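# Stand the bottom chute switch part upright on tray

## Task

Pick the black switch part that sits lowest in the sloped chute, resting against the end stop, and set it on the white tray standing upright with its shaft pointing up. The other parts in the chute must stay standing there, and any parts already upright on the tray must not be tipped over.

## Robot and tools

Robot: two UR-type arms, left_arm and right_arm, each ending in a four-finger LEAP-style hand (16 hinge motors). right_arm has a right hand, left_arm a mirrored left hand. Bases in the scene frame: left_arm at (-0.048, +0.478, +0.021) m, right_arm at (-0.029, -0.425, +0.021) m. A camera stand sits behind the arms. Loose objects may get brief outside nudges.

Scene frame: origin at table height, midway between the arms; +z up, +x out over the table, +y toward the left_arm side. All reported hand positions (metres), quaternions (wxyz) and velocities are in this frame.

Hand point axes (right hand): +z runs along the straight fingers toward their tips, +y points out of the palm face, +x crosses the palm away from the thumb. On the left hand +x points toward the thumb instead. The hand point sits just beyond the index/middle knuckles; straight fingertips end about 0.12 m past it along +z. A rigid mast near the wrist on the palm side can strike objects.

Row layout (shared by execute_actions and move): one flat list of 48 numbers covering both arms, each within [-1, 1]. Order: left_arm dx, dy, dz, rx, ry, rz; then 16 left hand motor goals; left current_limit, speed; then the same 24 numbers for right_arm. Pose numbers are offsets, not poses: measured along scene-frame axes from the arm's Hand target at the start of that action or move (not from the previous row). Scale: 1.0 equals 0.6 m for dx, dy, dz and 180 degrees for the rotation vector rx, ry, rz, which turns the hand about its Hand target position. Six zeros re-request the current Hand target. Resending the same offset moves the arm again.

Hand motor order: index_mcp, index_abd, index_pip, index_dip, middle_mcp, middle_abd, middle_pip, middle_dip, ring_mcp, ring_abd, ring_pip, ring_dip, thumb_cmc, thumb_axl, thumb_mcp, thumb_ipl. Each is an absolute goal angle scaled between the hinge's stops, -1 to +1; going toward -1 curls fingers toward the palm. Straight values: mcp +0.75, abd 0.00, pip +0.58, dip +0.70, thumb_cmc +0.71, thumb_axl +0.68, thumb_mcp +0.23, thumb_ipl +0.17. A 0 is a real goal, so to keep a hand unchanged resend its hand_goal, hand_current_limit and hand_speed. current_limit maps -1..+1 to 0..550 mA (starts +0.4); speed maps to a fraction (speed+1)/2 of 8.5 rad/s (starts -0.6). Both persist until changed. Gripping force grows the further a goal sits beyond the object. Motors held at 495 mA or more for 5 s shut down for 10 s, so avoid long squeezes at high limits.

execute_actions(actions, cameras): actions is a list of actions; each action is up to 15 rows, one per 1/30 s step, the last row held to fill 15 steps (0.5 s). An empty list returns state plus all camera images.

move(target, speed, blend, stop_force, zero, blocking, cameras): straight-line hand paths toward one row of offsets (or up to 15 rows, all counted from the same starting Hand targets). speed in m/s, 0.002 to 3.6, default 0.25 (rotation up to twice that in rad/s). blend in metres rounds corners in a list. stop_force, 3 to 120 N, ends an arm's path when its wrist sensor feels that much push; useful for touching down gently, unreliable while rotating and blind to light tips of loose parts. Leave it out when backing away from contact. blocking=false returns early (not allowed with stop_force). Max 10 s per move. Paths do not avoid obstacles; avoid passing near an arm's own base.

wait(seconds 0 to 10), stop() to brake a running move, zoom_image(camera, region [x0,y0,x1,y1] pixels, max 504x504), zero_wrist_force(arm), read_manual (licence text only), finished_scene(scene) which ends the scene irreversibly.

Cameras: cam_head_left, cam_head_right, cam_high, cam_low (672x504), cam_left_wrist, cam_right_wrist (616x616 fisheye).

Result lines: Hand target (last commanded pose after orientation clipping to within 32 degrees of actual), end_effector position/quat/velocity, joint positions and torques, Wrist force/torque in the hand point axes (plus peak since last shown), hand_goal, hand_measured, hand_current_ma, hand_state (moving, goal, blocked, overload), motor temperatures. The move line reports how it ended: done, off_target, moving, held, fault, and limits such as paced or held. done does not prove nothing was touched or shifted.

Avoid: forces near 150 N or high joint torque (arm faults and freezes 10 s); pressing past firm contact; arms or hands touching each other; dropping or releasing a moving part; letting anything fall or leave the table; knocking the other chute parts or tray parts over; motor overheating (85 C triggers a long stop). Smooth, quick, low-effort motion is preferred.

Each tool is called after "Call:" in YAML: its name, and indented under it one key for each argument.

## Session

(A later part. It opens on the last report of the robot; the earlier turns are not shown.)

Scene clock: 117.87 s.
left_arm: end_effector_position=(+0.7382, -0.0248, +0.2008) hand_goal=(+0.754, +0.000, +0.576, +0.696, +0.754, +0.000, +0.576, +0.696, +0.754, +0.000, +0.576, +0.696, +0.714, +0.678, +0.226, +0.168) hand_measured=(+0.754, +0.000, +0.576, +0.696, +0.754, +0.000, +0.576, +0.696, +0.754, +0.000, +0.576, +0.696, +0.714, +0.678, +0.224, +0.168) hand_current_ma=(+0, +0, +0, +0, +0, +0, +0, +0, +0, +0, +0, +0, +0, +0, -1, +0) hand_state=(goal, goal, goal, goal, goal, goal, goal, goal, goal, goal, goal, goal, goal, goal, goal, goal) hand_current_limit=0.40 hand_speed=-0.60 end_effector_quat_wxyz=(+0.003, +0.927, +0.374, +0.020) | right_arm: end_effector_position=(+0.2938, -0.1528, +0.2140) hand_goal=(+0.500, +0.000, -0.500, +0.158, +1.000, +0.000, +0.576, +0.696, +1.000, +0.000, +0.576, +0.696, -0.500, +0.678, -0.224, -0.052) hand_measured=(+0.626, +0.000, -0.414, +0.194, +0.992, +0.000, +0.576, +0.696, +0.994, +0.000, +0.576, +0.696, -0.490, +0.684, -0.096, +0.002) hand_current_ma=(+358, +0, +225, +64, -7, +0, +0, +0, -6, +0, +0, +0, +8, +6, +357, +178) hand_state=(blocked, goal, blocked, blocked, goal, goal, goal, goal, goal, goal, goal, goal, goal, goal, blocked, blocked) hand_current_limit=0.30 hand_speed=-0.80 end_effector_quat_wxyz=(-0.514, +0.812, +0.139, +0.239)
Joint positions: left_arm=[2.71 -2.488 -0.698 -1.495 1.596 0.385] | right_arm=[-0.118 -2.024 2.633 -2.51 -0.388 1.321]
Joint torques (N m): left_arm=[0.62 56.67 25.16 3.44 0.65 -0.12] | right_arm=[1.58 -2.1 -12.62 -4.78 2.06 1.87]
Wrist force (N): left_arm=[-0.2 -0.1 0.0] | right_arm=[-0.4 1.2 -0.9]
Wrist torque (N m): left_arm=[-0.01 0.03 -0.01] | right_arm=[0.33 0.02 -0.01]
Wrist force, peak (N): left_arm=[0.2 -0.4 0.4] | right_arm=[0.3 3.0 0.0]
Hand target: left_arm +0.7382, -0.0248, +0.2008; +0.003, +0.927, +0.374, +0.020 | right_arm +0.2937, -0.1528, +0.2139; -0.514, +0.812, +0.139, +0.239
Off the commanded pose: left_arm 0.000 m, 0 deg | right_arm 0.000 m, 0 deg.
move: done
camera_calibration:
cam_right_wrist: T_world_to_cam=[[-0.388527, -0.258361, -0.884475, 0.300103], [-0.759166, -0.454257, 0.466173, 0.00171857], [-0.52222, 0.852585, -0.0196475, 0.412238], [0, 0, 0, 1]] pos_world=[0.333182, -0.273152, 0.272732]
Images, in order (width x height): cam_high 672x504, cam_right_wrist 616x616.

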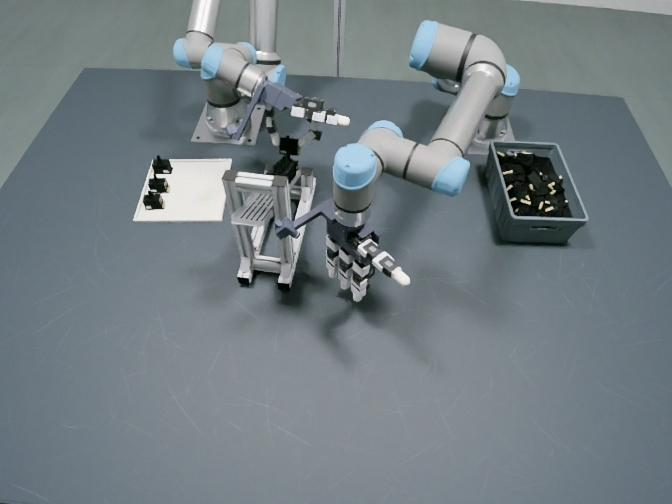

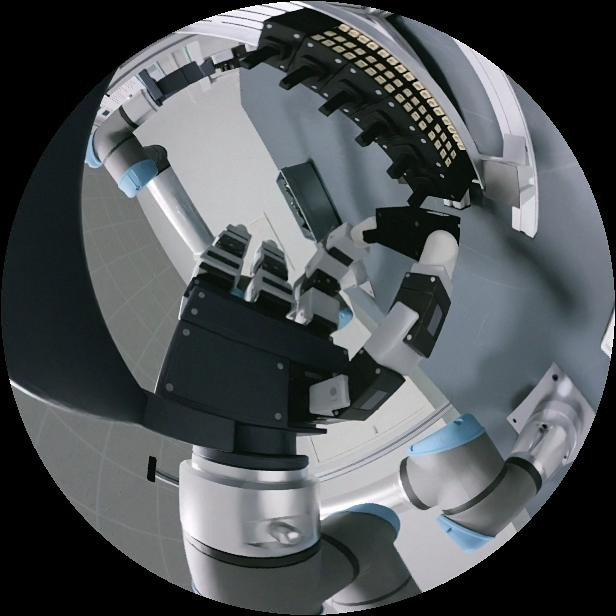

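Call:
move:
  target: [0,0,0,0,0,0,0.754,0,0.576,0.696,0.754,0,0.576,0.696,0.754,0,0.576,0.696,0.714,0.678,0.226,0.168,0.4,-0.6,-0.0,-0.0055,0.143,0,0,0,0.50,0,-0.50,0.158,1.0,0,0.576,0.696,1.0,0,0.576,0.696,-0.5,0.677,-0.224,-0.053,0.3,-0.8]
  speed: 0.08
  cameras: ["cam_right_wrist","cam_high","cam_head_left","cam_low"]

Call:
zoom_image:
  camera: "cam_right_wrist"
  region: [230, 20, 530, 320]

Call:
zoom_image:
  camera: "cam_high"
  region: [200, 90, 360, 210]

Scene clock: 123.27 s.
left_arm: end_effector_position=(+0.7382, -0.0248, +0.2008) hand_goal=(+0.754, +0.000, +0.576, +0.696, +0.754, +0.000, +0.576, +0.696, +0.754, +0.000, +0.576, +0.696, +0.714, +0.678, +0.226, +0.168) hand_measured=(+0.754, +0.000, +0.576, +0.696, +0.754, +0.000, +0.576, +0.696, +0.754, +0.000, +0.576, +0.696, +0.714, +0.678, +0.224, +0.168) hand_current_ma=(+0, +0, +0, +0, +0, +0, +0, +0, +0, +0, +0, +0, +0, +0, -1, +0) hand_state=(goal, goal, goal, goal, goal, goal, goal, goal, goal, goal, goal, goal, goal, goal, goal, goal) hand_current_limit=0.40 hand_speed=-0.60 end_effector_quat_wxyz=(+0.003, +0.927, +0.374, +0.020) | right_arm: end_effector_position=(+0.2938, -0.1561, +0.2997) hand_goal=(+0.500, +0.000, -0.500, +0.158, +1.000, +0.000, +0.576, +0.696, +1.000, +0.000, +0.576, +0.696, -0.500, +0.678, -0.224, -0.052) hand_measured=(+0.626, +0.000, -0.414, +0.194, +0.992, +0.000, +0.576, +0.696, +0.994, +0.000, +0.576, +0.696, -0.492, +0.684, -0.096, +0.002) hand_current_ma=(+357, +0, +225, +64, -7, +0, +0, +0, -6, +0, +0, +0, +8, +6, +357, +178) hand_state=(blocked, goal, blocked, blocked, goal, goal, goal, goal, goal, goal, goal, goal, goal, goal, blocked, blocked) hand_current_limit=0.30 hand_speed=-0.80 end_effector_quat_wxyz=(-0.514, +0.812, +0.139, +0.239)
Joint positions: left_arm=[2.71 -2.488 -0.698 -1.495 1.596 0.385] | right_arm=[-0.132 -2.188 2.446 -2.125 -0.384 1.285]
Joint torques (N m): left_arm=[0.99 56.36 24.96 3.46 0.61 -0.18] | right_arm=[-1.21 10.52 -11.34 -4.83 2.4 1.65]
Wrist force (N): left_arm=[-0.1 0.0 -0.1] | right_arm=[-0.7 1.5 -0.7]
Wrist torque (N m): left_arm=[0.00 0.00 -0.01] | right_arm=[0.34 0.06 -0.02]
Wrist force, peak (N): left_arm=[-0.5 -0.1 -0.2] | right_arm=[-1.1 2.2 -0.6]
Hand target: left_arm +0.7382, -0.0248, +0.2008; +0.003, +0.927, +0.374, +0.020 | right_arm +0.2937, -0.1561, +0.2997; -0.514, +0.812, +0.139, +0.239
Off the commanded pose: left_arm 0.000 m, 0 deg | right_arm 0.000 m, 0 deg.
move: done
camera_calibration:
cam_right_wrist: T_world_to_cam=[[-0.388463, -0.258426, -0.884484, 0.375064], [-0.7592, -0.454223, 0.466152, -0.0398258], [-0.522218, 0.852583, -0.0197479, 0.41672], [0, 0, 0, 1]] pos_world=[0.333082, -0.276452, 0.358532]
Images, in order (width x height): cam_head_left 672x504, cam_high 672x504, cam_low 672x504, cam_right_wrist 616x616.

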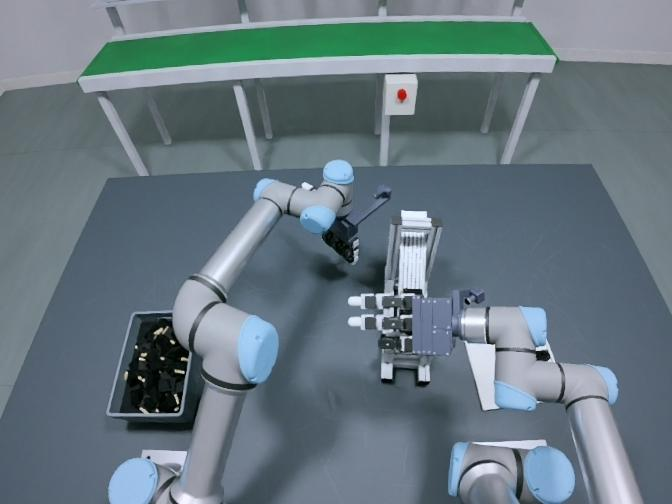

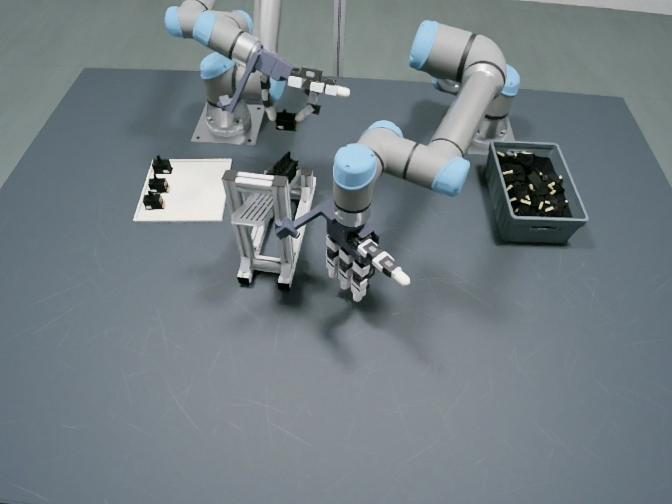

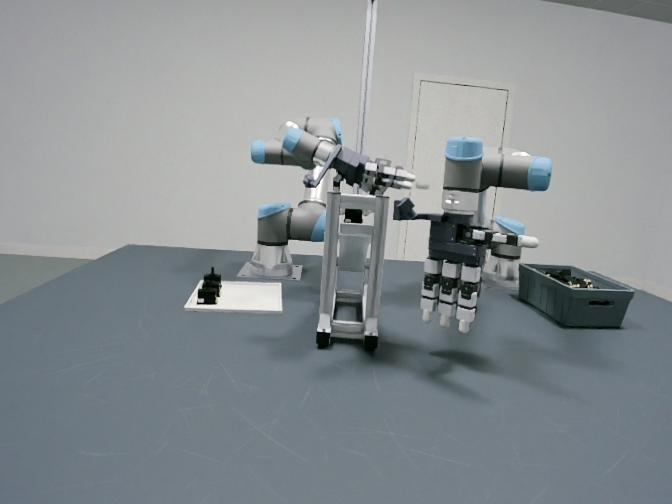

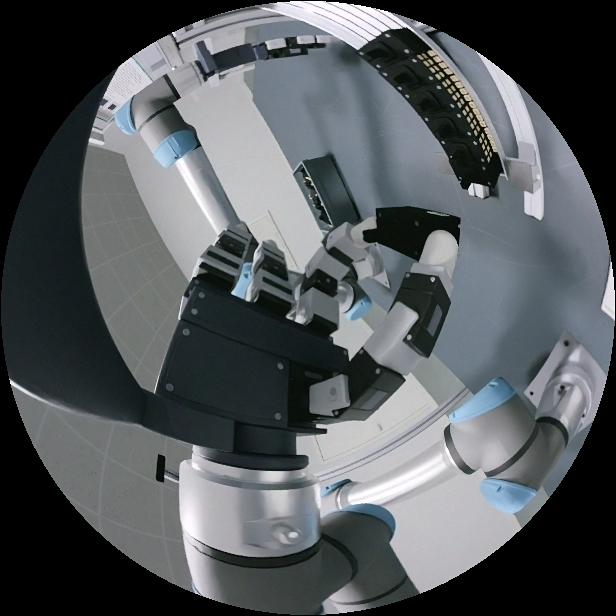

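Scaled by 1.680 from the camera's 616x616 image, which has a finer 880x880 frame.

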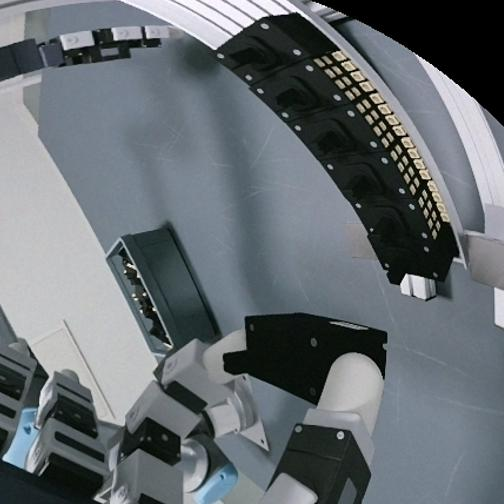

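Scaled by 3.150 from the camera's 672x504 image, which has a finer 960x720 frame.

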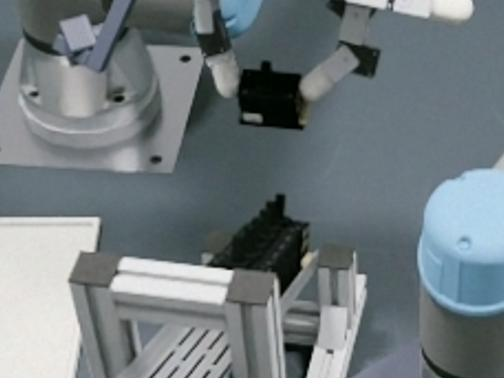

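Call:
move:
  target:
    - [0,0,0,0,0,0,0.754,0,0.576,0.696,0.754,0,0.576,0.696,0.754,0,0.576,0.696,0.714,0.678,0.226,0.168,0.4,-0.6,0.077,-0.290,-0.033,-0.0037,-0.0415,0,0.50,0,-0.50,0.158,1.0,0,0.576,0.696,1.0,0,0.576,0.696,-0.5,0.677,-0.224,-0.053,0.3,-0.8]
    - [0,0,0,0,0,0,0.754,0,0.576,0.696,0.754,0,0.576,0.696,0.754,0,0.576,0.696,0.714,0.678,0.226,0.168,0.4,-0.6,0.2188,-0.4415,-0.2162,-0.0073,-0.083,0,0.50,0,-0.50,0.158,1.0,0,0.576,0.696,1.0,0,0.576,0.696,-0.5,0.677,-0.224,-0.053,0.3,-0.8]
  speed: 0.12
  blend: [0.04,0]
  cameras: ["cam_right_wrist","cam_high","cam_head_left","cam_low"]

Call:
zoom_image:
  camera: "cam_right_wrist"
  region: [230, 20, 530, 320]

Call:
zoom_image:
  camera: "cam_high"
  region: [100, 90, 310, 250]

Call:
zoom_image:
  camera: "cam_low"
  region: [150, 180, 400, 360]

Scene clock: 134.60 s.
left_arm: end_effector_position=(+0.7382, -0.0248, +0.2008) hand_goal=(+0.754, +0.000, +0.576, +0.696, +0.754, +0.000, +0.576, +0.696, +0.754, +0.000, +0.576, +0.696, +0.714, +0.678, +0.226, +0.168) hand_measured=(+0.754, +0.000, +0.576, +0.696, +0.754, +0.000, +0.576, +0.696, +0.754, +0.000, +0.576, +0.696, +0.714, +0.678, +0.224, +0.168) hand_current_ma=(+0, +0, +0, +0, +0, +0, +0, +0, +0, +0, +0, +0, +0, +0, -1, +0) hand_state=(goal, goal, goal, goal, goal, goal, goal, goal, goal, goal, goal, goal, goal, goal, goal, goal) hand_current_limit=0.40 hand_speed=-0.60 end_effector_quat_wxyz=(+0.003, +0.927, +0.374, +0.020) | right_arm: end_effector_position=(+0.4250, -0.4211, +0.1701) hand_goal=(+0.500, +0.000, -0.500, +0.158, +1.000, +0.000, +0.576, +0.696, +1.000, +0.000, +0.576, +0.696, -0.500, +0.678, -0.224, -0.052) hand_measured=(+0.626, +0.000, -0.414, +0.194, +0.992, +0.000, +0.576, +0.696, +0.994, +0.000, +0.576, +0.696, -0.492, +0.684, -0.096, +0.002) hand_current_ma=(+358, +0, +225, +64, -7, +0, +0, +0, -6, +0, +0, +0, +8, +6, +357, +178) hand_state=(blocked, goal, blocked, blocked, goal, goal, goal, goal, goal, goal, goal, goal, goal, goal, blocked, blocked) hand_current_limit=0.30 hand_speed=-0.80 end_effector_quat_wxyz=(-0.482, +0.780, +0.207, +0.341)
Joint positions: left_arm=[2.71 -2.488 -0.698 -1.495 1.596 0.385] | right_arm=[-0.798 -1.65 2.239 -1.214 -0.545 -0.323]
Joint torques (N m): left_arm=[1.52 56.73 24.92 3.64 0.66 -0.14] | right_arm=[8.71 -7.62 -5.45 -0.65 0.03 0.6]
Wrist force (N): left_arm=[-0.3 0.0 0.1] | right_arm=[-0.3 1.2 -0.3]
Wrist torque (N m): left_arm=[0.00 0.03 -0.02] | right_arm=[0.24 0.00 0.00]
Wrist force, peak (N): left_arm=[-0.1 -0.5 0.0] | right_arm=[-0.3 2.5 -0.5]
Hand target: left_arm +0.7382, -0.0248, +0.2008; +0.003, +0.927, +0.374, +0.020 | right_arm +0.4250, -0.4210, +0.1699; -0.482, +0.780, +0.207, +0.341
Off the commanded pose: left_arm 0.000 m, 0 deg | right_arm 0.000 m, 0 deg.
move: done
camera_calibration:
cam_right_wrist: T_world_to_cam=[[-0.148535, -0.279571, -0.948566, 0.142876], [-0.855036, -0.445611, 0.265224, 0.0784305], [-0.496841, 0.850453, -0.172854, 0.722941], [0, 0, 0, 1]] pos_world=[0.447469, -0.539934, 0.239689]
Images, in order (width x height): cam_head_left 672x504, cam_high 672x504, cam_low 672x504, cam_right_wrist 616x616.

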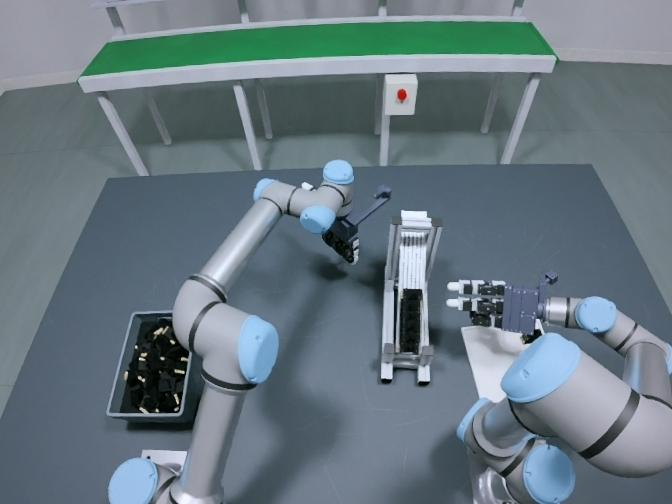

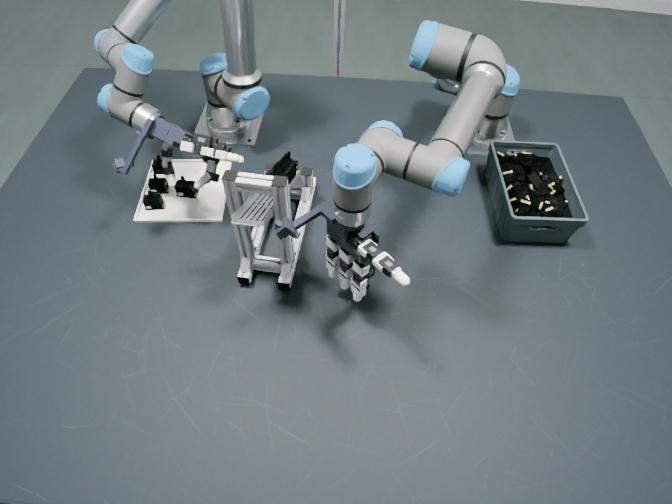

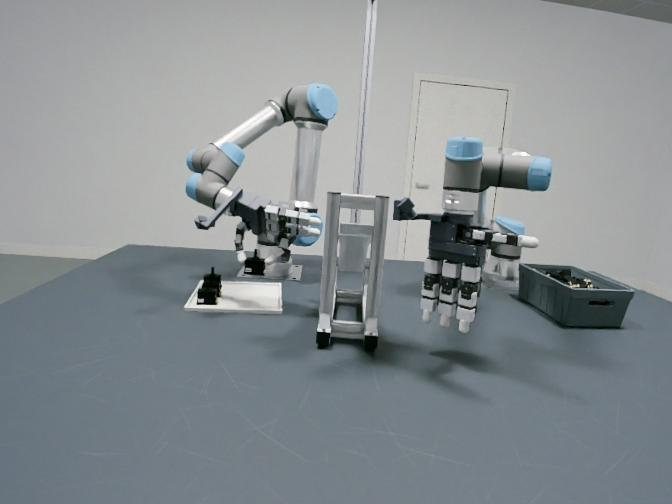

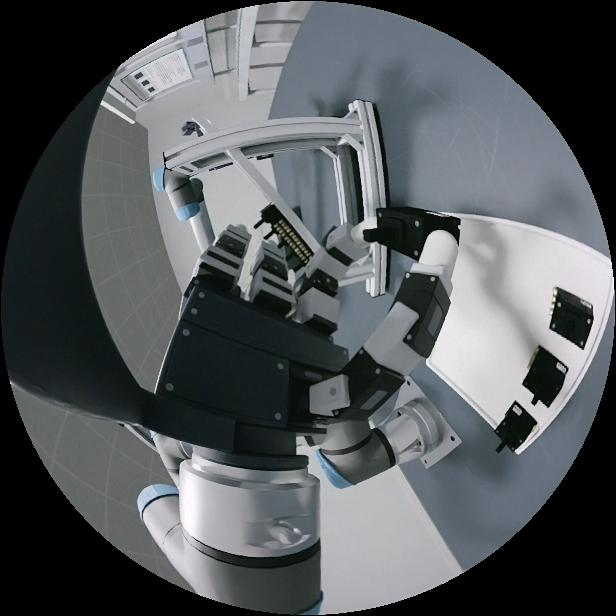

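Scaled by 1.680 from the camera's 616x616 image, which has a finer 880x880 frame.

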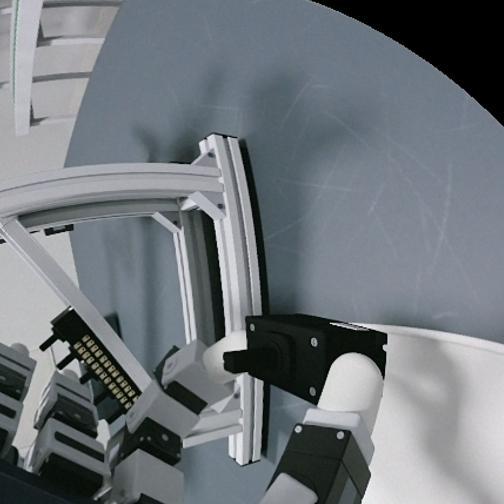

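Scaled by 2.400 from the camera's 672x504 image, which has a finer 960x720 frame.

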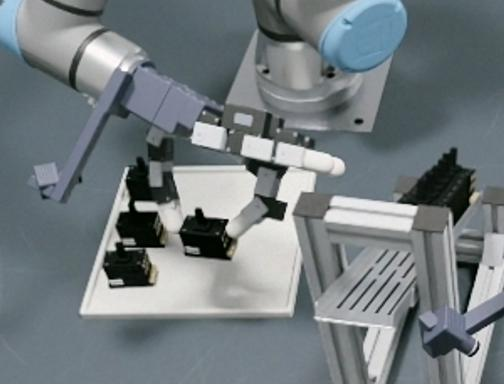

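Scaled by 2.016 from the camera's 672x504 image, which has a finer 960x720 frame.

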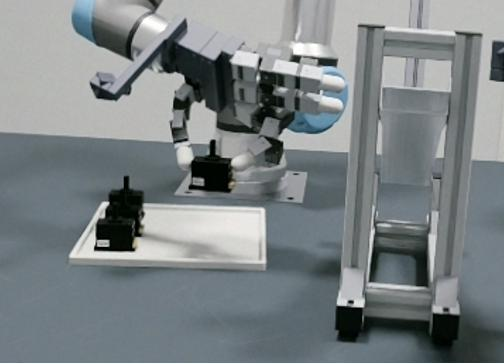

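Call:
move:
  target: [0,0,0,0,0,0,0.754,0,0.576,0.696,0.754,0,0.576,0.696,0.754,0,0.576,0.696,0.714,0.678,0.226,0.168,0.4,-0.6,0,0,-0.1417,0,0,0,0.50,0,-0.50,0.158,1.0,0,0.576,0.696,1.0,0,0.576,0.696,-0.5,0.677,-0.224,-0.053,0.3,-0.8]
  speed: 0.1
  cameras: ["cam_right_wrist","cam_high","cam_low"]

Call:
zoom_image:
  camera: "cam_high"
  region: [100, 90, 310, 250]

Call:
zoom_image:
  camera: "cam_low"
  region: [150, 210, 350, 340]

Scene clock: 140.43 s.
left_arm: end_effector_position=(+0.7382, -0.0248, +0.2008) hand_goal=(+0.754, +0.000, +0.576, +0.696, +0.754, +0.000, +0.576, +0.696, +0.754, +0.000, +0.576, +0.696, +0.714, +0.678, +0.226, +0.168) hand_measured=(+0.754, +0.000, +0.576, +0.696, +0.754, +0.000, +0.576, +0.696, +0.754, +0.000, +0.576, +0.696, +0.714, +0.678, +0.224, +0.168) hand_current_ma=(+0, +0, +0, +0, +0, +0, +0, +0, +0, +0, +0, +0, +0, +0, -1, +0) hand_state=(goal, goal, goal, goal, goal, goal, goal, goal, goal, goal, goal, goal, goal, goal, goal, goal) hand_current_limit=0.40 hand_speed=-0.60 end_effector_quat_wxyz=(+0.003, +0.927, +0.374, +0.020) | right_arm: end_effector_position=(+0.4249, -0.4210, +0.0849) hand_goal=(+0.500, +0.000, -0.500, +0.158, +1.000, +0.000, +0.576, +0.696, +1.000, +0.000, +0.576, +0.696, -0.500, +0.678, -0.224, -0.052) hand_measured=(+0.626, +0.000, -0.414, +0.194, +0.992, +0.000, +0.576, +0.696, +0.994, +0.000, +0.576, +0.696, -0.492, +0.684, -0.096, +0.002) hand_current_ma=(+357, +0, +225, +64, -7, +0, +0, +0, -6, +0, +0, +0, +8, +6, +357, +178) hand_state=(blocked, goal, blocked, blocked, goal, goal, goal, goal, goal, goal, goal, goal, goal, goal, blocked, blocked) hand_current_limit=0.30 hand_speed=-0.80 end_effector_quat_wxyz=(-0.482, +0.780, +0.207, +0.341)
Joint positions: left_arm=[2.71 -2.488 -0.698 -1.495 1.596 0.385] | right_arm=[-0.798 -1.471 2.35 -1.504 -0.545 -0.323]
Joint torques (N m): left_arm=[1.12 56.52 25.45 3.61 0.86 -0.1] | right_arm=[8.18 -13.97 -24.21 -1.17 1.21 -1.1]
Wrist force (N): left_arm=[-0.2 0.2 0.2] | right_arm=[-0.2 1.0 -0.2]
Wrist torque (N m): left_arm=[0.01 0.04 -0.02] | right_arm=[0.21 0.01 -0.01]
Wrist force, peak (N): left_arm=[-0.4 -0.2 0.4] | right_arm=[-1.1 1.7 -0.2]
Hand target: left_arm +0.7382, -0.0248, +0.2008; +0.003, +0.927, +0.374, +0.020 | right_arm +0.4250, -0.4210, +0.0849; -0.482, +0.780, +0.207, +0.341
Off the commanded pose: left_arm 0.000 m, 0 deg | right_arm 0.000 m, 0 deg.
move: done
camera_calibration:
cam_right_wrist: T_world_to_cam=[[-0.148797, -0.279272, -0.948613, 0.0623714], [-0.85495, -0.445717, 0.265324, 0.100962], [-0.49691, 0.850496, -0.172442, 0.70812], [0, 0, 0, 1]] pos_world=[0.44747, -0.539834, 0.154488]
Images, in order (width x height): cam_high 672x504, cam_low 672x504, cam_right_wrist 616x616.

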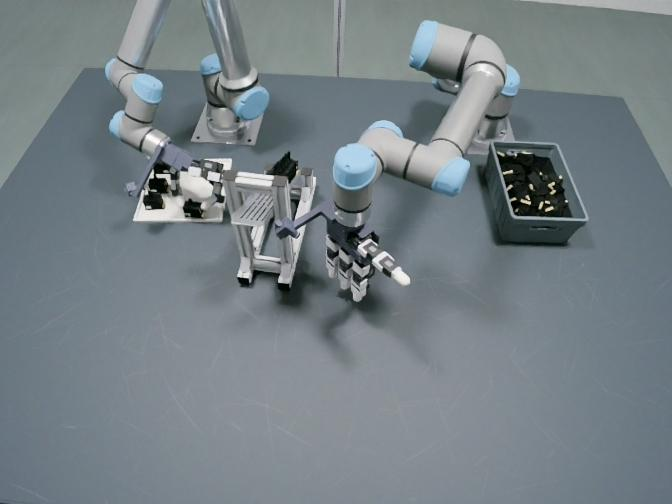

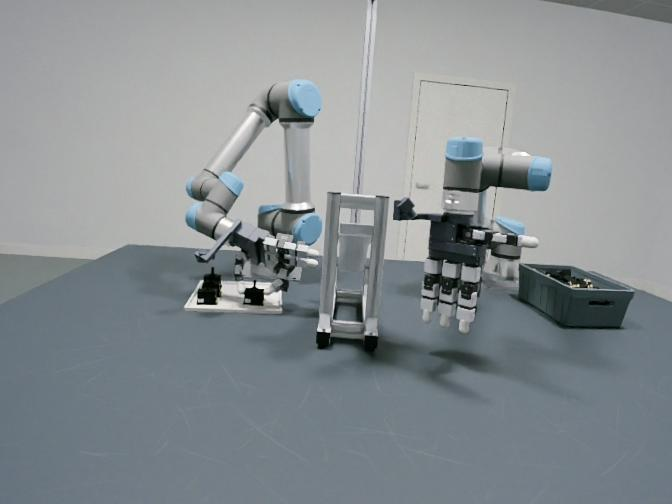

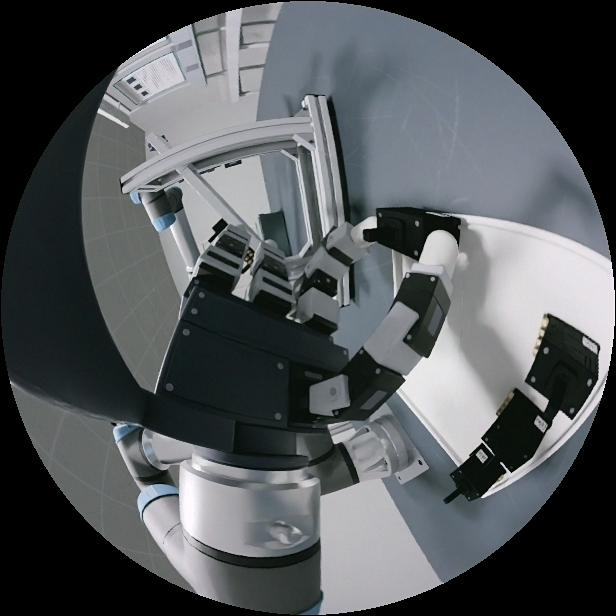

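Scaled by 2.400 from the camera's 672x504 image, which has a finer 960x720 frame.

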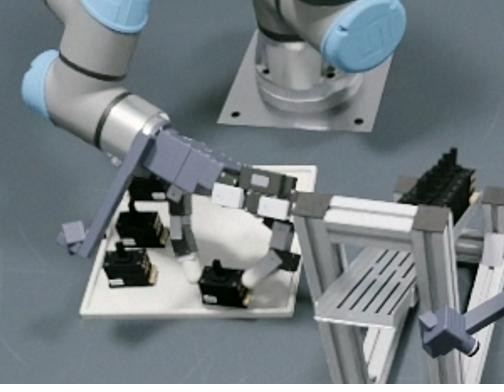

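Scaled by 2.520 from the camera's 672x504 image, which has a finer 960x720 frame.

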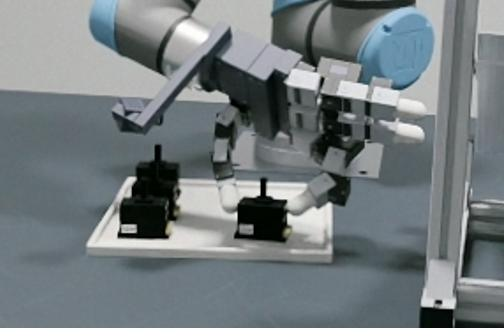

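Call:
move:
  target: [0,0,0,0,0,0,0.754,0,0.576,0.696,0.754,0,0.576,0.696,0.754,0,0.576,0.696,0.714,0.678,0.226,0.168,0.4,-0.6,-0.048,0,0,0,0,0,0.50,0,-0.50,0.158,1.0,0,0.576,0.696,1.0,0,0.576,0.696,-0.5,0.677,-0.224,-0.053,0.3,-0.8]
  speed: 0.08
  cameras: ["cam_right_wrist","cam_high","cam_low"]

Call:
zoom_image:
  camera: "cam_high"
  region: [100, 90, 310, 250]

Call:
zoom_image:
  camera: "cam_low"
  region: [150, 210, 350, 340]

Call:
zoom_image:
  camera: "cam_right_wrist"
  region: [316, 150, 616, 450]

Scene clock: 154.80 s.
left_arm: end_effector_position=(+0.7382, -0.0248, +0.2008) hand_goal=(+0.754, +0.000, +0.576, +0.696, +0.754, +0.000, +0.576, +0.696, +0.754, +0.000, +0.576, +0.696, +0.714, +0.678, +0.226, +0.168) hand_measured=(+0.754, +0.000, +0.576, +0.696, +0.754, +0.000, +0.576, +0.696, +0.754, +0.000, +0.576, +0.696, +0.714, +0.678, +0.224, +0.168) hand_current_ma=(+0, +0, +0, +0, +0, +0, +0, +0, +0, +0, +0, +0, +0, +0, -1, +0) hand_state=(goal, goal, goal, goal, goal, goal, goal, goal, goal, goal, goal, goal, goal, goal, goal, goal) hand_current_limit=0.40 hand_speed=-0.60 end_effector_quat_wxyz=(+0.003, +0.927, +0.374, +0.020) | right_arm: end_effector_position=(+0.3962, -0.4210, +0.0849) hand_goal=(+0.500, +0.000, -0.500, +0.158, +1.000, +0.000, +0.576, +0.696, +1.000, +0.000, +0.576, +0.696, -0.500, +0.678, -0.224, -0.052) hand_measured=(+0.626, +0.000, -0.414, +0.194, +0.992, +0.000, +0.576, +0.696, +0.994, +0.000, +0.576, +0.696, -0.492, +0.684, -0.096, +0.002) hand_current_ma=(+357, +0, +225, +64, -7, +0, +0, +0, -6, +0, +0, +0, +8, +6, +357, +178) hand_state=(blocked, goal, blocked, blocked, goal, goal, goal, goal, goal, goal, goal, goal, goal, goal, blocked, blocked) hand_current_limit=0.30 hand_speed=-0.80 end_effector_quat_wxyz=(-0.482, +0.780, +0.207, +0.341)
Joint positions: left_arm=[2.71 -2.488 -0.698 -1.495 1.596 0.385] | right_arm=[-0.862 -1.529 2.403 -1.443 -0.598 -0.389]
Joint torques (N m): left_arm=[1.12 56.3 24.8 3.69 0.7 -0.1] | right_arm=[8.2 -7.63 -23.76 -2.26 2.15 2.02]
Wrist force (N): left_arm=[0.1 -0.1 0.2] | right_arm=[-0.4 0.9 -0.3]
Wrist torque (N m): left_arm=[-0.02 -0.01 0.02] | right_arm=[0.20 0.03 -0.02]
Wrist force, peak (N): left_arm=[-0.4 -0.4 -0.1] | right_arm=[0.4 1.7 -0.5]
Hand target: left_arm +0.7382, -0.0248, +0.2008; +0.003, +0.927, +0.374, +0.020 | right_arm +0.3962, -0.4210, +0.0849; -0.482, +0.780, +0.207, +0.341
Off the commanded pose: left_arm 0.000 m, 0 deg | right_arm 0.000 m, 0 deg.
move: done
camera_calibration:
cam_right_wrist: T_world_to_cam=[[-0.148595, -0.279408, -0.948604, 0.0579268], [-0.854972, -0.445738, 0.265219, 0.0763531], [-0.496933, 0.85044, -0.172652, 0.69382], [0, 0, 0, 1]] pos_world=[0.41867, -0.539834, 0.154489]
Images, in order (width x height): cam_high 672x504, cam_low 672x504, cam_right_wrist 616x616.

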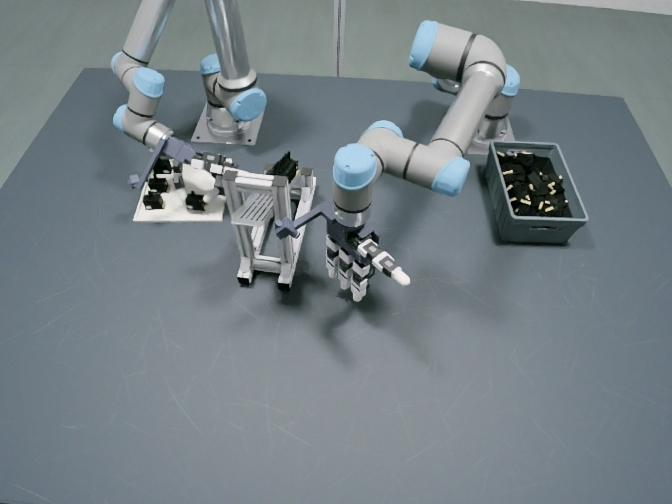

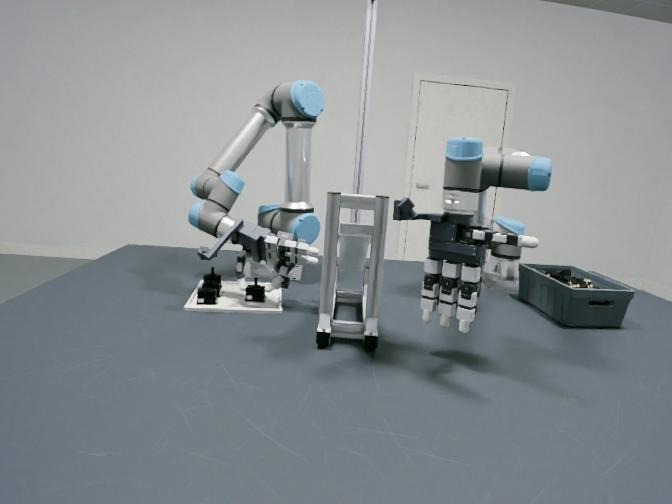

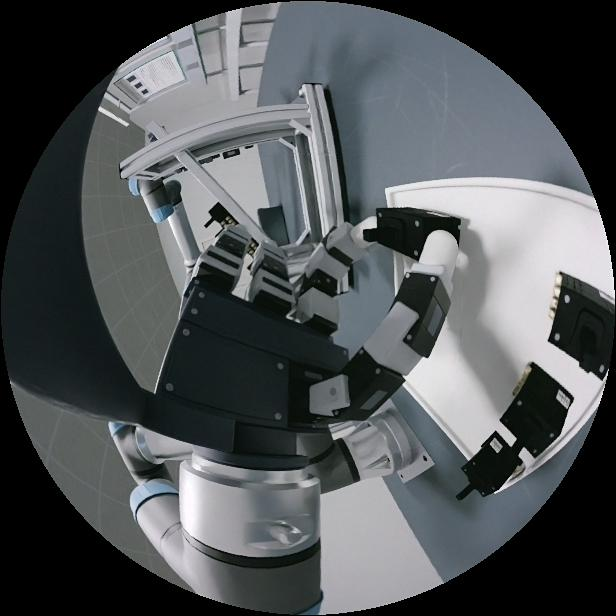

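Scaled by 2.400 from the camera's 672x504 image, which has a finer 960x720 frame.

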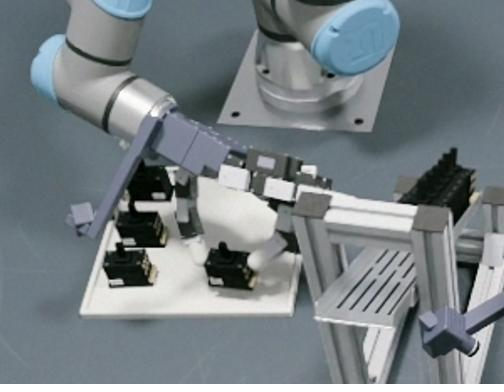

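Scaled by 2.520 from the camera's 672x504 image, which has a finer 960x720 frame.

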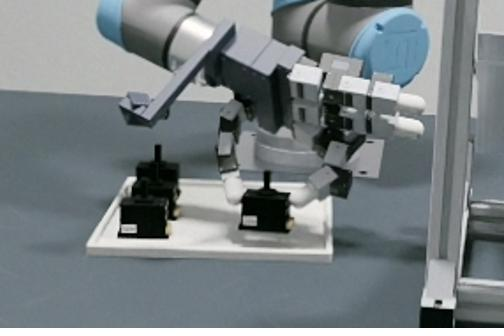

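Scaled by 1.680 from the camera's 616x616 image, which has a finer 880x880 frame.

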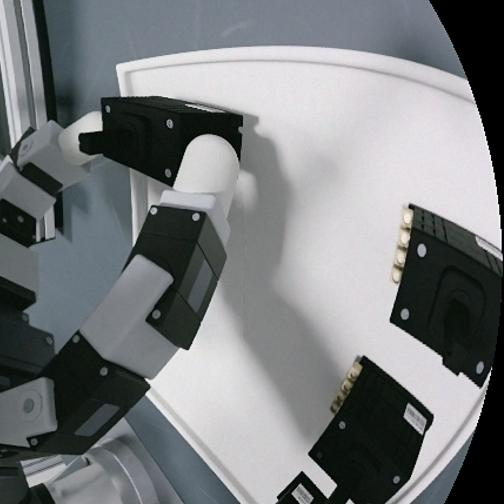

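Call:
move:
  target:
    - [0,0,0,0,0,0,0.754,0,0.576,0.696,0.754,0,0.576,0.696,0.754,0,0.576,0.696,0.714,0.678,0.226,0.168,0.4,-0.6,0,0,-0.02,0,0,0,0.50,0,-0.50,0.158,1.0,0,0.576,0.696,1.0,0,0.576,0.696,-0.5,0.677,-0.224,-0.053,0.3,-0.8]
    - [0,0,0,0,0,0,0.754,0,0.576,0.696,0.754,0,0.576,0.696,0.754,0,0.576,0.696,0.714,0.678,0.226,0.168,0.4,-0.6,0,0,-0.0467,0,0,0,0.50,0,-0.50,0.158,1.0,0,0.576,0.696,1.0,0,0.576,0.696,-0.5,0.677,-0.224,-0.053,0.3,-0.8]
  speed: [0.03,0.015]
  stop_force: 3
  cameras: ["cam_right_wrist","cam_high","cam_low"]

Call:
zoom_image:
  camera: "cam_high"
  region: [100, 90, 310, 250]

Call:
zoom_image:
  camera: "cam_low"
  region: [150, 210, 350, 340]

Scene clock: 161.37 s.
left_arm: end_effector_position=(+0.7382, -0.0248, +0.2008) hand_goal=(+0.754, +0.000, +0.576, +0.696, +0.754, +0.000, +0.576, +0.696, +0.754, +0.000, +0.576, +0.696, +0.714, +0.678, +0.226, +0.168) hand_measured=(+0.754, +0.000, +0.576, +0.696, +0.754, +0.000, +0.576, +0.696, +0.754, +0.000, +0.576, +0.696, +0.714, +0.678, +0.224, +0.168) hand_current_ma=(+0, +0, +0, +0, +0, +0, +0, +0, +0, +0, +0, +0, +0, +0, -1, +0) hand_state=(goal, goal, goal, goal, goal, goal, goal, goal, goal, goal, goal, goal, goal, goal, goal, goal) hand_current_limit=0.40 hand_speed=-0.60 end_effector_quat_wxyz=(+0.003, +0.927, +0.374, +0.020) | right_arm: end_effector_position=(+0.3962, -0.4210, +0.0647) hand_goal=(+0.500, +0.000, -0.500, +0.158, +1.000, +0.000, +0.576, +0.696, +1.000, +0.000, +0.576, +0.696, -0.500, +0.678, -0.224, -0.052) hand_measured=(+0.626, +0.000, -0.418, +0.186, +0.992, +0.000, +0.576, +0.696, +0.994, +0.000, +0.576, +0.696, -0.496, +0.680, -0.096, +0.002) hand_current_ma=(+358, +0, +211, +45, -7, +0, +0, +0, -6, +0, +0, +0, +2, +1, +357, +178) hand_state=(blocked, goal, blocked, blocked, goal, goal, goal, goal, goal, goal, goal, goal, goal, goal, blocked, blocked) hand_current_limit=0.30 hand_speed=-0.80 end_effector_quat_wxyz=(-0.482, +0.780, +0.207, +0.341)
Joint positions: left_arm=[2.71 -2.488 -0.698 -1.495 1.596 0.385] | right_arm=[-0.862 -1.472 2.424 -1.52 -0.598 -0.389]
Joint torques (N m): left_arm=[0.69 56.02 25.07 3.71 0.82 0.03] | right_arm=[-3.3 -15.96 -22.38 -2.35 -0.24 0.68]
Wrist force (N): left_arm=[-0.1 -0.1 -0.1] | right_arm=[-0.2 1.3 -0.5]
Wrist torque (N m): left_arm=[-0.01 0.00 0.00] | right_arm=[0.26 0.01 0.01]
Wrist force, peak (N): left_arm=[-0.6 -0.1 0.3] | right_arm=[2.5 -1.5 -1.2]
Hand target: left_arm +0.7382, -0.0248, +0.2008; +0.003, +0.927, +0.374, +0.020 | right_arm +0.3962, -0.4210, +0.0647; -0.482, +0.780, +0.207, +0.341 (not the last commanded pose)
Off the commanded pose: left_arm 0.000 m, 0 deg | right_arm 0.008 m, 0 deg.
move: contact (right_arm); path passed 1 of 2 targets
camera_calibration:
cam_right_wrist: T_world_to_cam=[[-0.148577, -0.279417, -0.948605, 0.0387531], [-0.854931, -0.445814, 0.265222, 0.0816517], [-0.497009, 0.850398, -0.172644, 0.69034], [0, 0, 0, 1]] pos_world=[0.41867, -0.539834, 0.134289]
Images, in order (width x height): cam_high 672x504, cam_low 672x504, cam_right_wrist 616x616.

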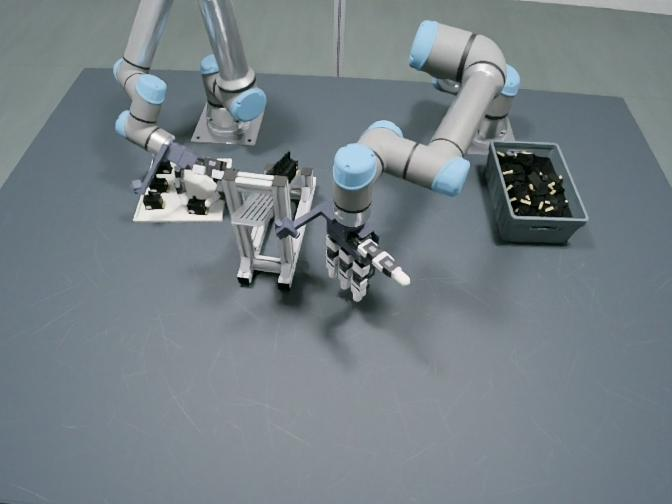

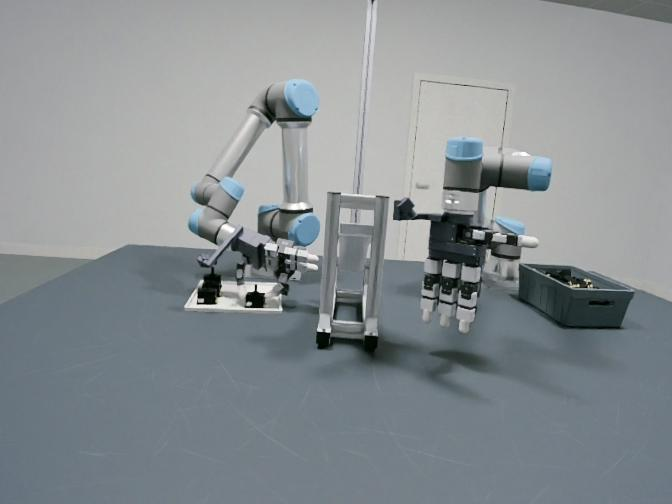

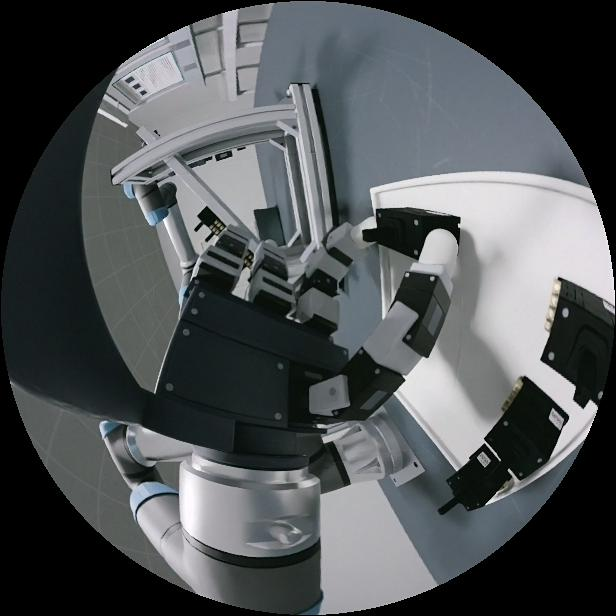

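Scaled by 2.400 from the camera's 672x504 image, which has a finer 960x720 frame.

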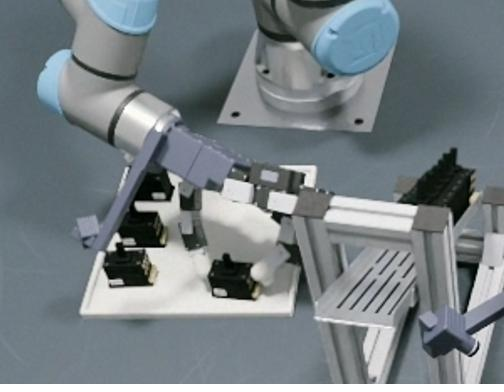

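Scaled by 2.520 from the camera's 672x504 image, which has a finer 960x720 frame.

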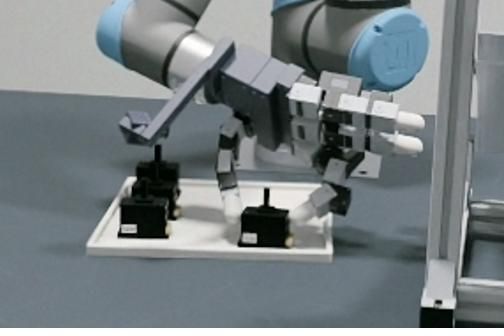

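Call:
move:
  target: [0,0,0,0,0,0,0.754,0,0.576,0.696,0.754,0,0.576,0.696,0.754,0,0.576,0.696,0.714,0.678,0.226,0.168,0.4,-0.6,0,0,-0.0033,0,0,0,0.50,0,-0.50,0.158,1.0,0,0.576,0.696,1.0,0,0.576,0.696,-0.5,0.677,-0.224,-0.053,0.3,-0.8]
  speed: 0.01

Call:
move:
  target: [0,0,0,0,0,0,0.754,0,0.576,0.696,0.754,0,0.576,0.696,0.754,0,0.576,0.696,0.714,0.678,0.226,0.168,0.4,-0.6,0,0,0.002,0,0,0,0.59,0,-0.43,0.178,1.0,0,0.576,0.696,1.0,0,0.576,0.696,-0.5,0.677,-0.13,-0.01,0.3,-0.9]
  speed: 0.01
  cameras: ["cam_right_wrist","cam_low"]

Call:
zoom_image:
  camera: "cam_low"
  region: [150, 210, 350, 340]

Scene clock: 165.77 s.
left_arm: end_effector_position=(+0.7382, -0.0248, +0.2008) hand_goal=(+0.754, +0.000, +0.576, +0.696, +0.754, +0.000, +0.576, +0.696, +0.754, +0.000, +0.576, +0.696, +0.714, +0.678, +0.226, +0.168) hand_measured=(+0.754, +0.000, +0.576, +0.696, +0.754, +0.000, +0.576, +0.696, +0.754, +0.000, +0.576, +0.696, +0.714, +0.678, +0.224, +0.168) hand_current_ma=(+0, +0, +0, +0, +0, +0, +0, +0, +0, +0, +0, +0, +0, +0, -1, +0) hand_state=(goal, goal, goal, goal, goal, goal, goal, goal, goal, goal, goal, goal, goal, goal, goal, goal) hand_current_limit=0.40 hand_speed=-0.60 end_effector_quat_wxyz=(+0.003, +0.927, +0.374, +0.020) | right_arm: end_effector_position=(+0.3962, -0.4210, +0.0627) hand_goal=(+0.500, +0.000, -0.500, +0.158, +1.000, +0.000, +0.576, +0.696, +1.000, +0.000, +0.576, +0.696, -0.500, +0.678, -0.224, -0.052) hand_measured=(+0.626, -0.002, -0.420, +0.174, +0.992, +0.000, +0.576, +0.696, +0.994, +0.000, +0.576, +0.696, -0.506, +0.674, -0.096, +0.002) hand_current_ma=(+357, -1, +206, +19, -7, +0, +0, +0, -6, +0, +0, +0, -5, -4, +357, +178) hand_state=(blocked, goal, blocked, goal, goal, goal, goal, goal, goal, goal, goal, goal, goal, goal, blocked, blocked) hand_current_limit=0.30 hand_speed=-0.80 end_effector_quat_wxyz=(-0.482, +0.780, +0.207, +0.341)
Joint positions: left_arm=[2.71 -2.488 -0.698 -1.495 1.596 0.385] | right_arm=[-0.862 -1.466 2.426 -1.528 -0.598 -0.389]
Joint torques (N m): left_arm=[0.9 56.53 23.77 3.77 0.89 -0.03] | right_arm=[-4.47 -15.94 -0.64 -1.12 -0.29 -1.52]
Wrist force (N): left_arm=[-0.1 -0.1 -0.1] | right_arm=[3.8 -2.9 -2.6]
Wrist torque (N m): left_arm=[0.00 0.02 -0.01] | right_arm=[0.24 0.02 0.04]
Wrist force, peak (N): left_arm=[-0.1 0.3 0.4] | right_arm=[4.6 -3.4 -2.1]
Hand target: left_arm +0.7382, -0.0248, +0.2008; +0.003, +0.927, +0.374, +0.020 | right_arm +0.3962, -0.4210, +0.0627; -0.482, +0.780, +0.207, +0.341
Off the commanded pose: left_arm 0.000 m, 0 deg | right_arm 0.000 m, 0 deg.
move: done

Scene clock: 166.47 s.
left_arm: end_effector_position=(+0.7382, -0.0248, +0.2008) hand_goal=(+0.754, +0.000, +0.576, +0.696, +0.754, +0.000, +0.576, +0.696, +0.754, +0.000, +0.576, +0.696, +0.714, +0.678, +0.226, +0.168) hand_measured=(+0.754, +0.000, +0.576, +0.696, +0.754, +0.000, +0.576, +0.696, +0.754, +0.000, +0.576, +0.696, +0.714, +0.678, +0.224, +0.168) hand_current_ma=(+0, +0, +0, +0, +0, +0, +0, +0, +0, +0, +0, +0, +0, +0, -1, +0) hand_state=(goal, goal, goal, goal, goal, goal, goal, goal, goal, goal, goal, goal, goal, goal, goal, goal) hand_current_limit=0.40 hand_speed=-0.60 end_effector_quat_wxyz=(+0.003, +0.927, +0.374, +0.020) | right_arm: end_effector_position=(+0.3962, -0.4210, +0.0640) hand_goal=(+0.590, +0.000, -0.430, +0.178, +1.000, +0.000, +0.576, +0.696, +1.000, +0.000, +0.576, +0.696, -0.500, +0.678, -0.130, -0.010) hand_measured=(+0.628, +0.000, -0.412, +0.184, +0.992, +0.000, +0.576, +0.696, +0.994, +0.000, +0.576, +0.696, -0.500, +0.676, -0.092, +0.010) hand_current_ma=(+74, +0, +23, +6, -7, +0, +0, +0, -6, +0, +0, +0, +0, -1, +97, +40) hand_state=(blocked, goal, goal, goal, goal, goal, goal, goal, goal, goal, goal, goal, goal, goal, blocked, goal) hand_current_limit=0.30 hand_speed=-0.90 end_effector_quat_wxyz=(-0.482, +0.780, +0.207, +0.341)
Joint positions: left_arm=[2.71 -2.488 -0.698 -1.495 1.596 0.385] | right_arm=[-0.862 -1.47 2.424 -1.523 -0.598 -0.389]
Joint torques (N m): left_arm=[0.75 56.13 24.95 3.86 0.93 -0.08] | right_arm=[-3.97 -20.22 -21.48 0.92 -0.13 -0.45]
Wrist force (N): left_arm=[0.0 -0.3 -0.1] | right_arm=[-0.2 1.0 -0.5]
Wrist torque (N m): left_arm=[-0.02 -0.01 0.01] | right_arm=[0.23 0.03 -0.02]
Wrist force, peak (N): left_arm=[-0.5 -0.2 0.1] | right_arm=[3.9 -4.0 -2.3]
Hand target: left_arm +0.7382, -0.0248, +0.2008; +0.003, +0.927, +0.374, +0.020 | right_arm +0.3962, -0.4210, +0.0639; -0.482, +0.780, +0.207, +0.341
Off the commanded pose: left_arm 0.000 m, 0 deg | right_arm 0.000 m, 0 deg.
move: done
camera_calibration:
cam_right_wrist: T_world_to_cam=[[-0.148564, -0.279439, -0.9486, 0.0380708], [-0.854909, -0.445851, 0.265229, 0.0818073], [-0.49705, 0.850371, -0.172658, 0.690224], [0, 0, 0, 1]] pos_world=[0.41867, -0.539834, 0.133589]
Images, in order (width x height): cam_low 672x504, cam_right_wrist 616x616.

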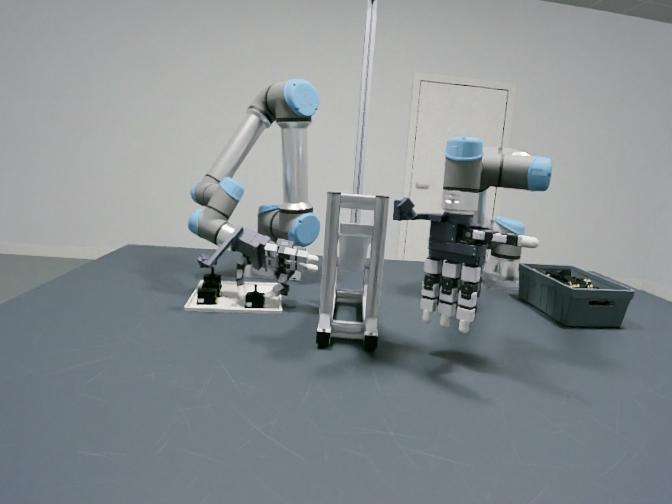

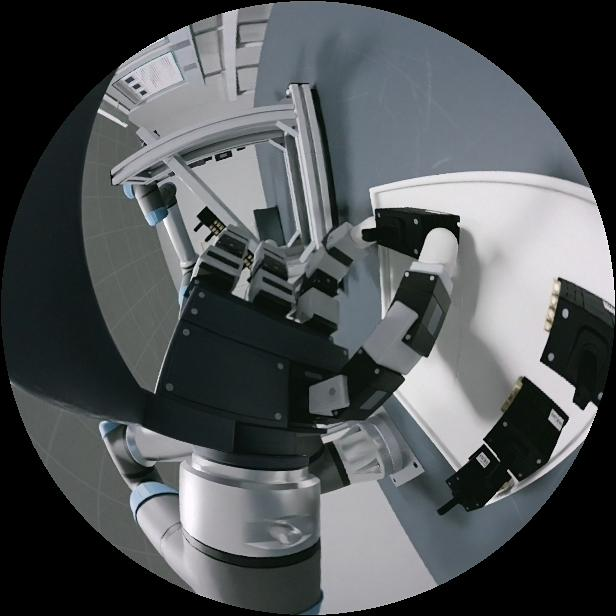

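Scaled by 2.520 from the camera's 672x504 image, which has a finer 960x720 frame.

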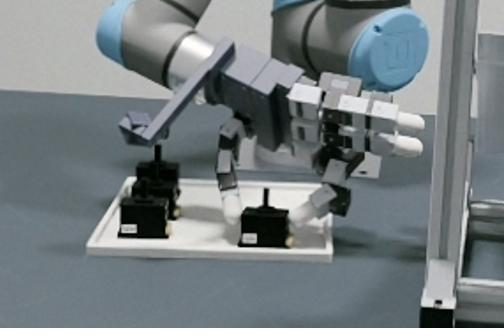

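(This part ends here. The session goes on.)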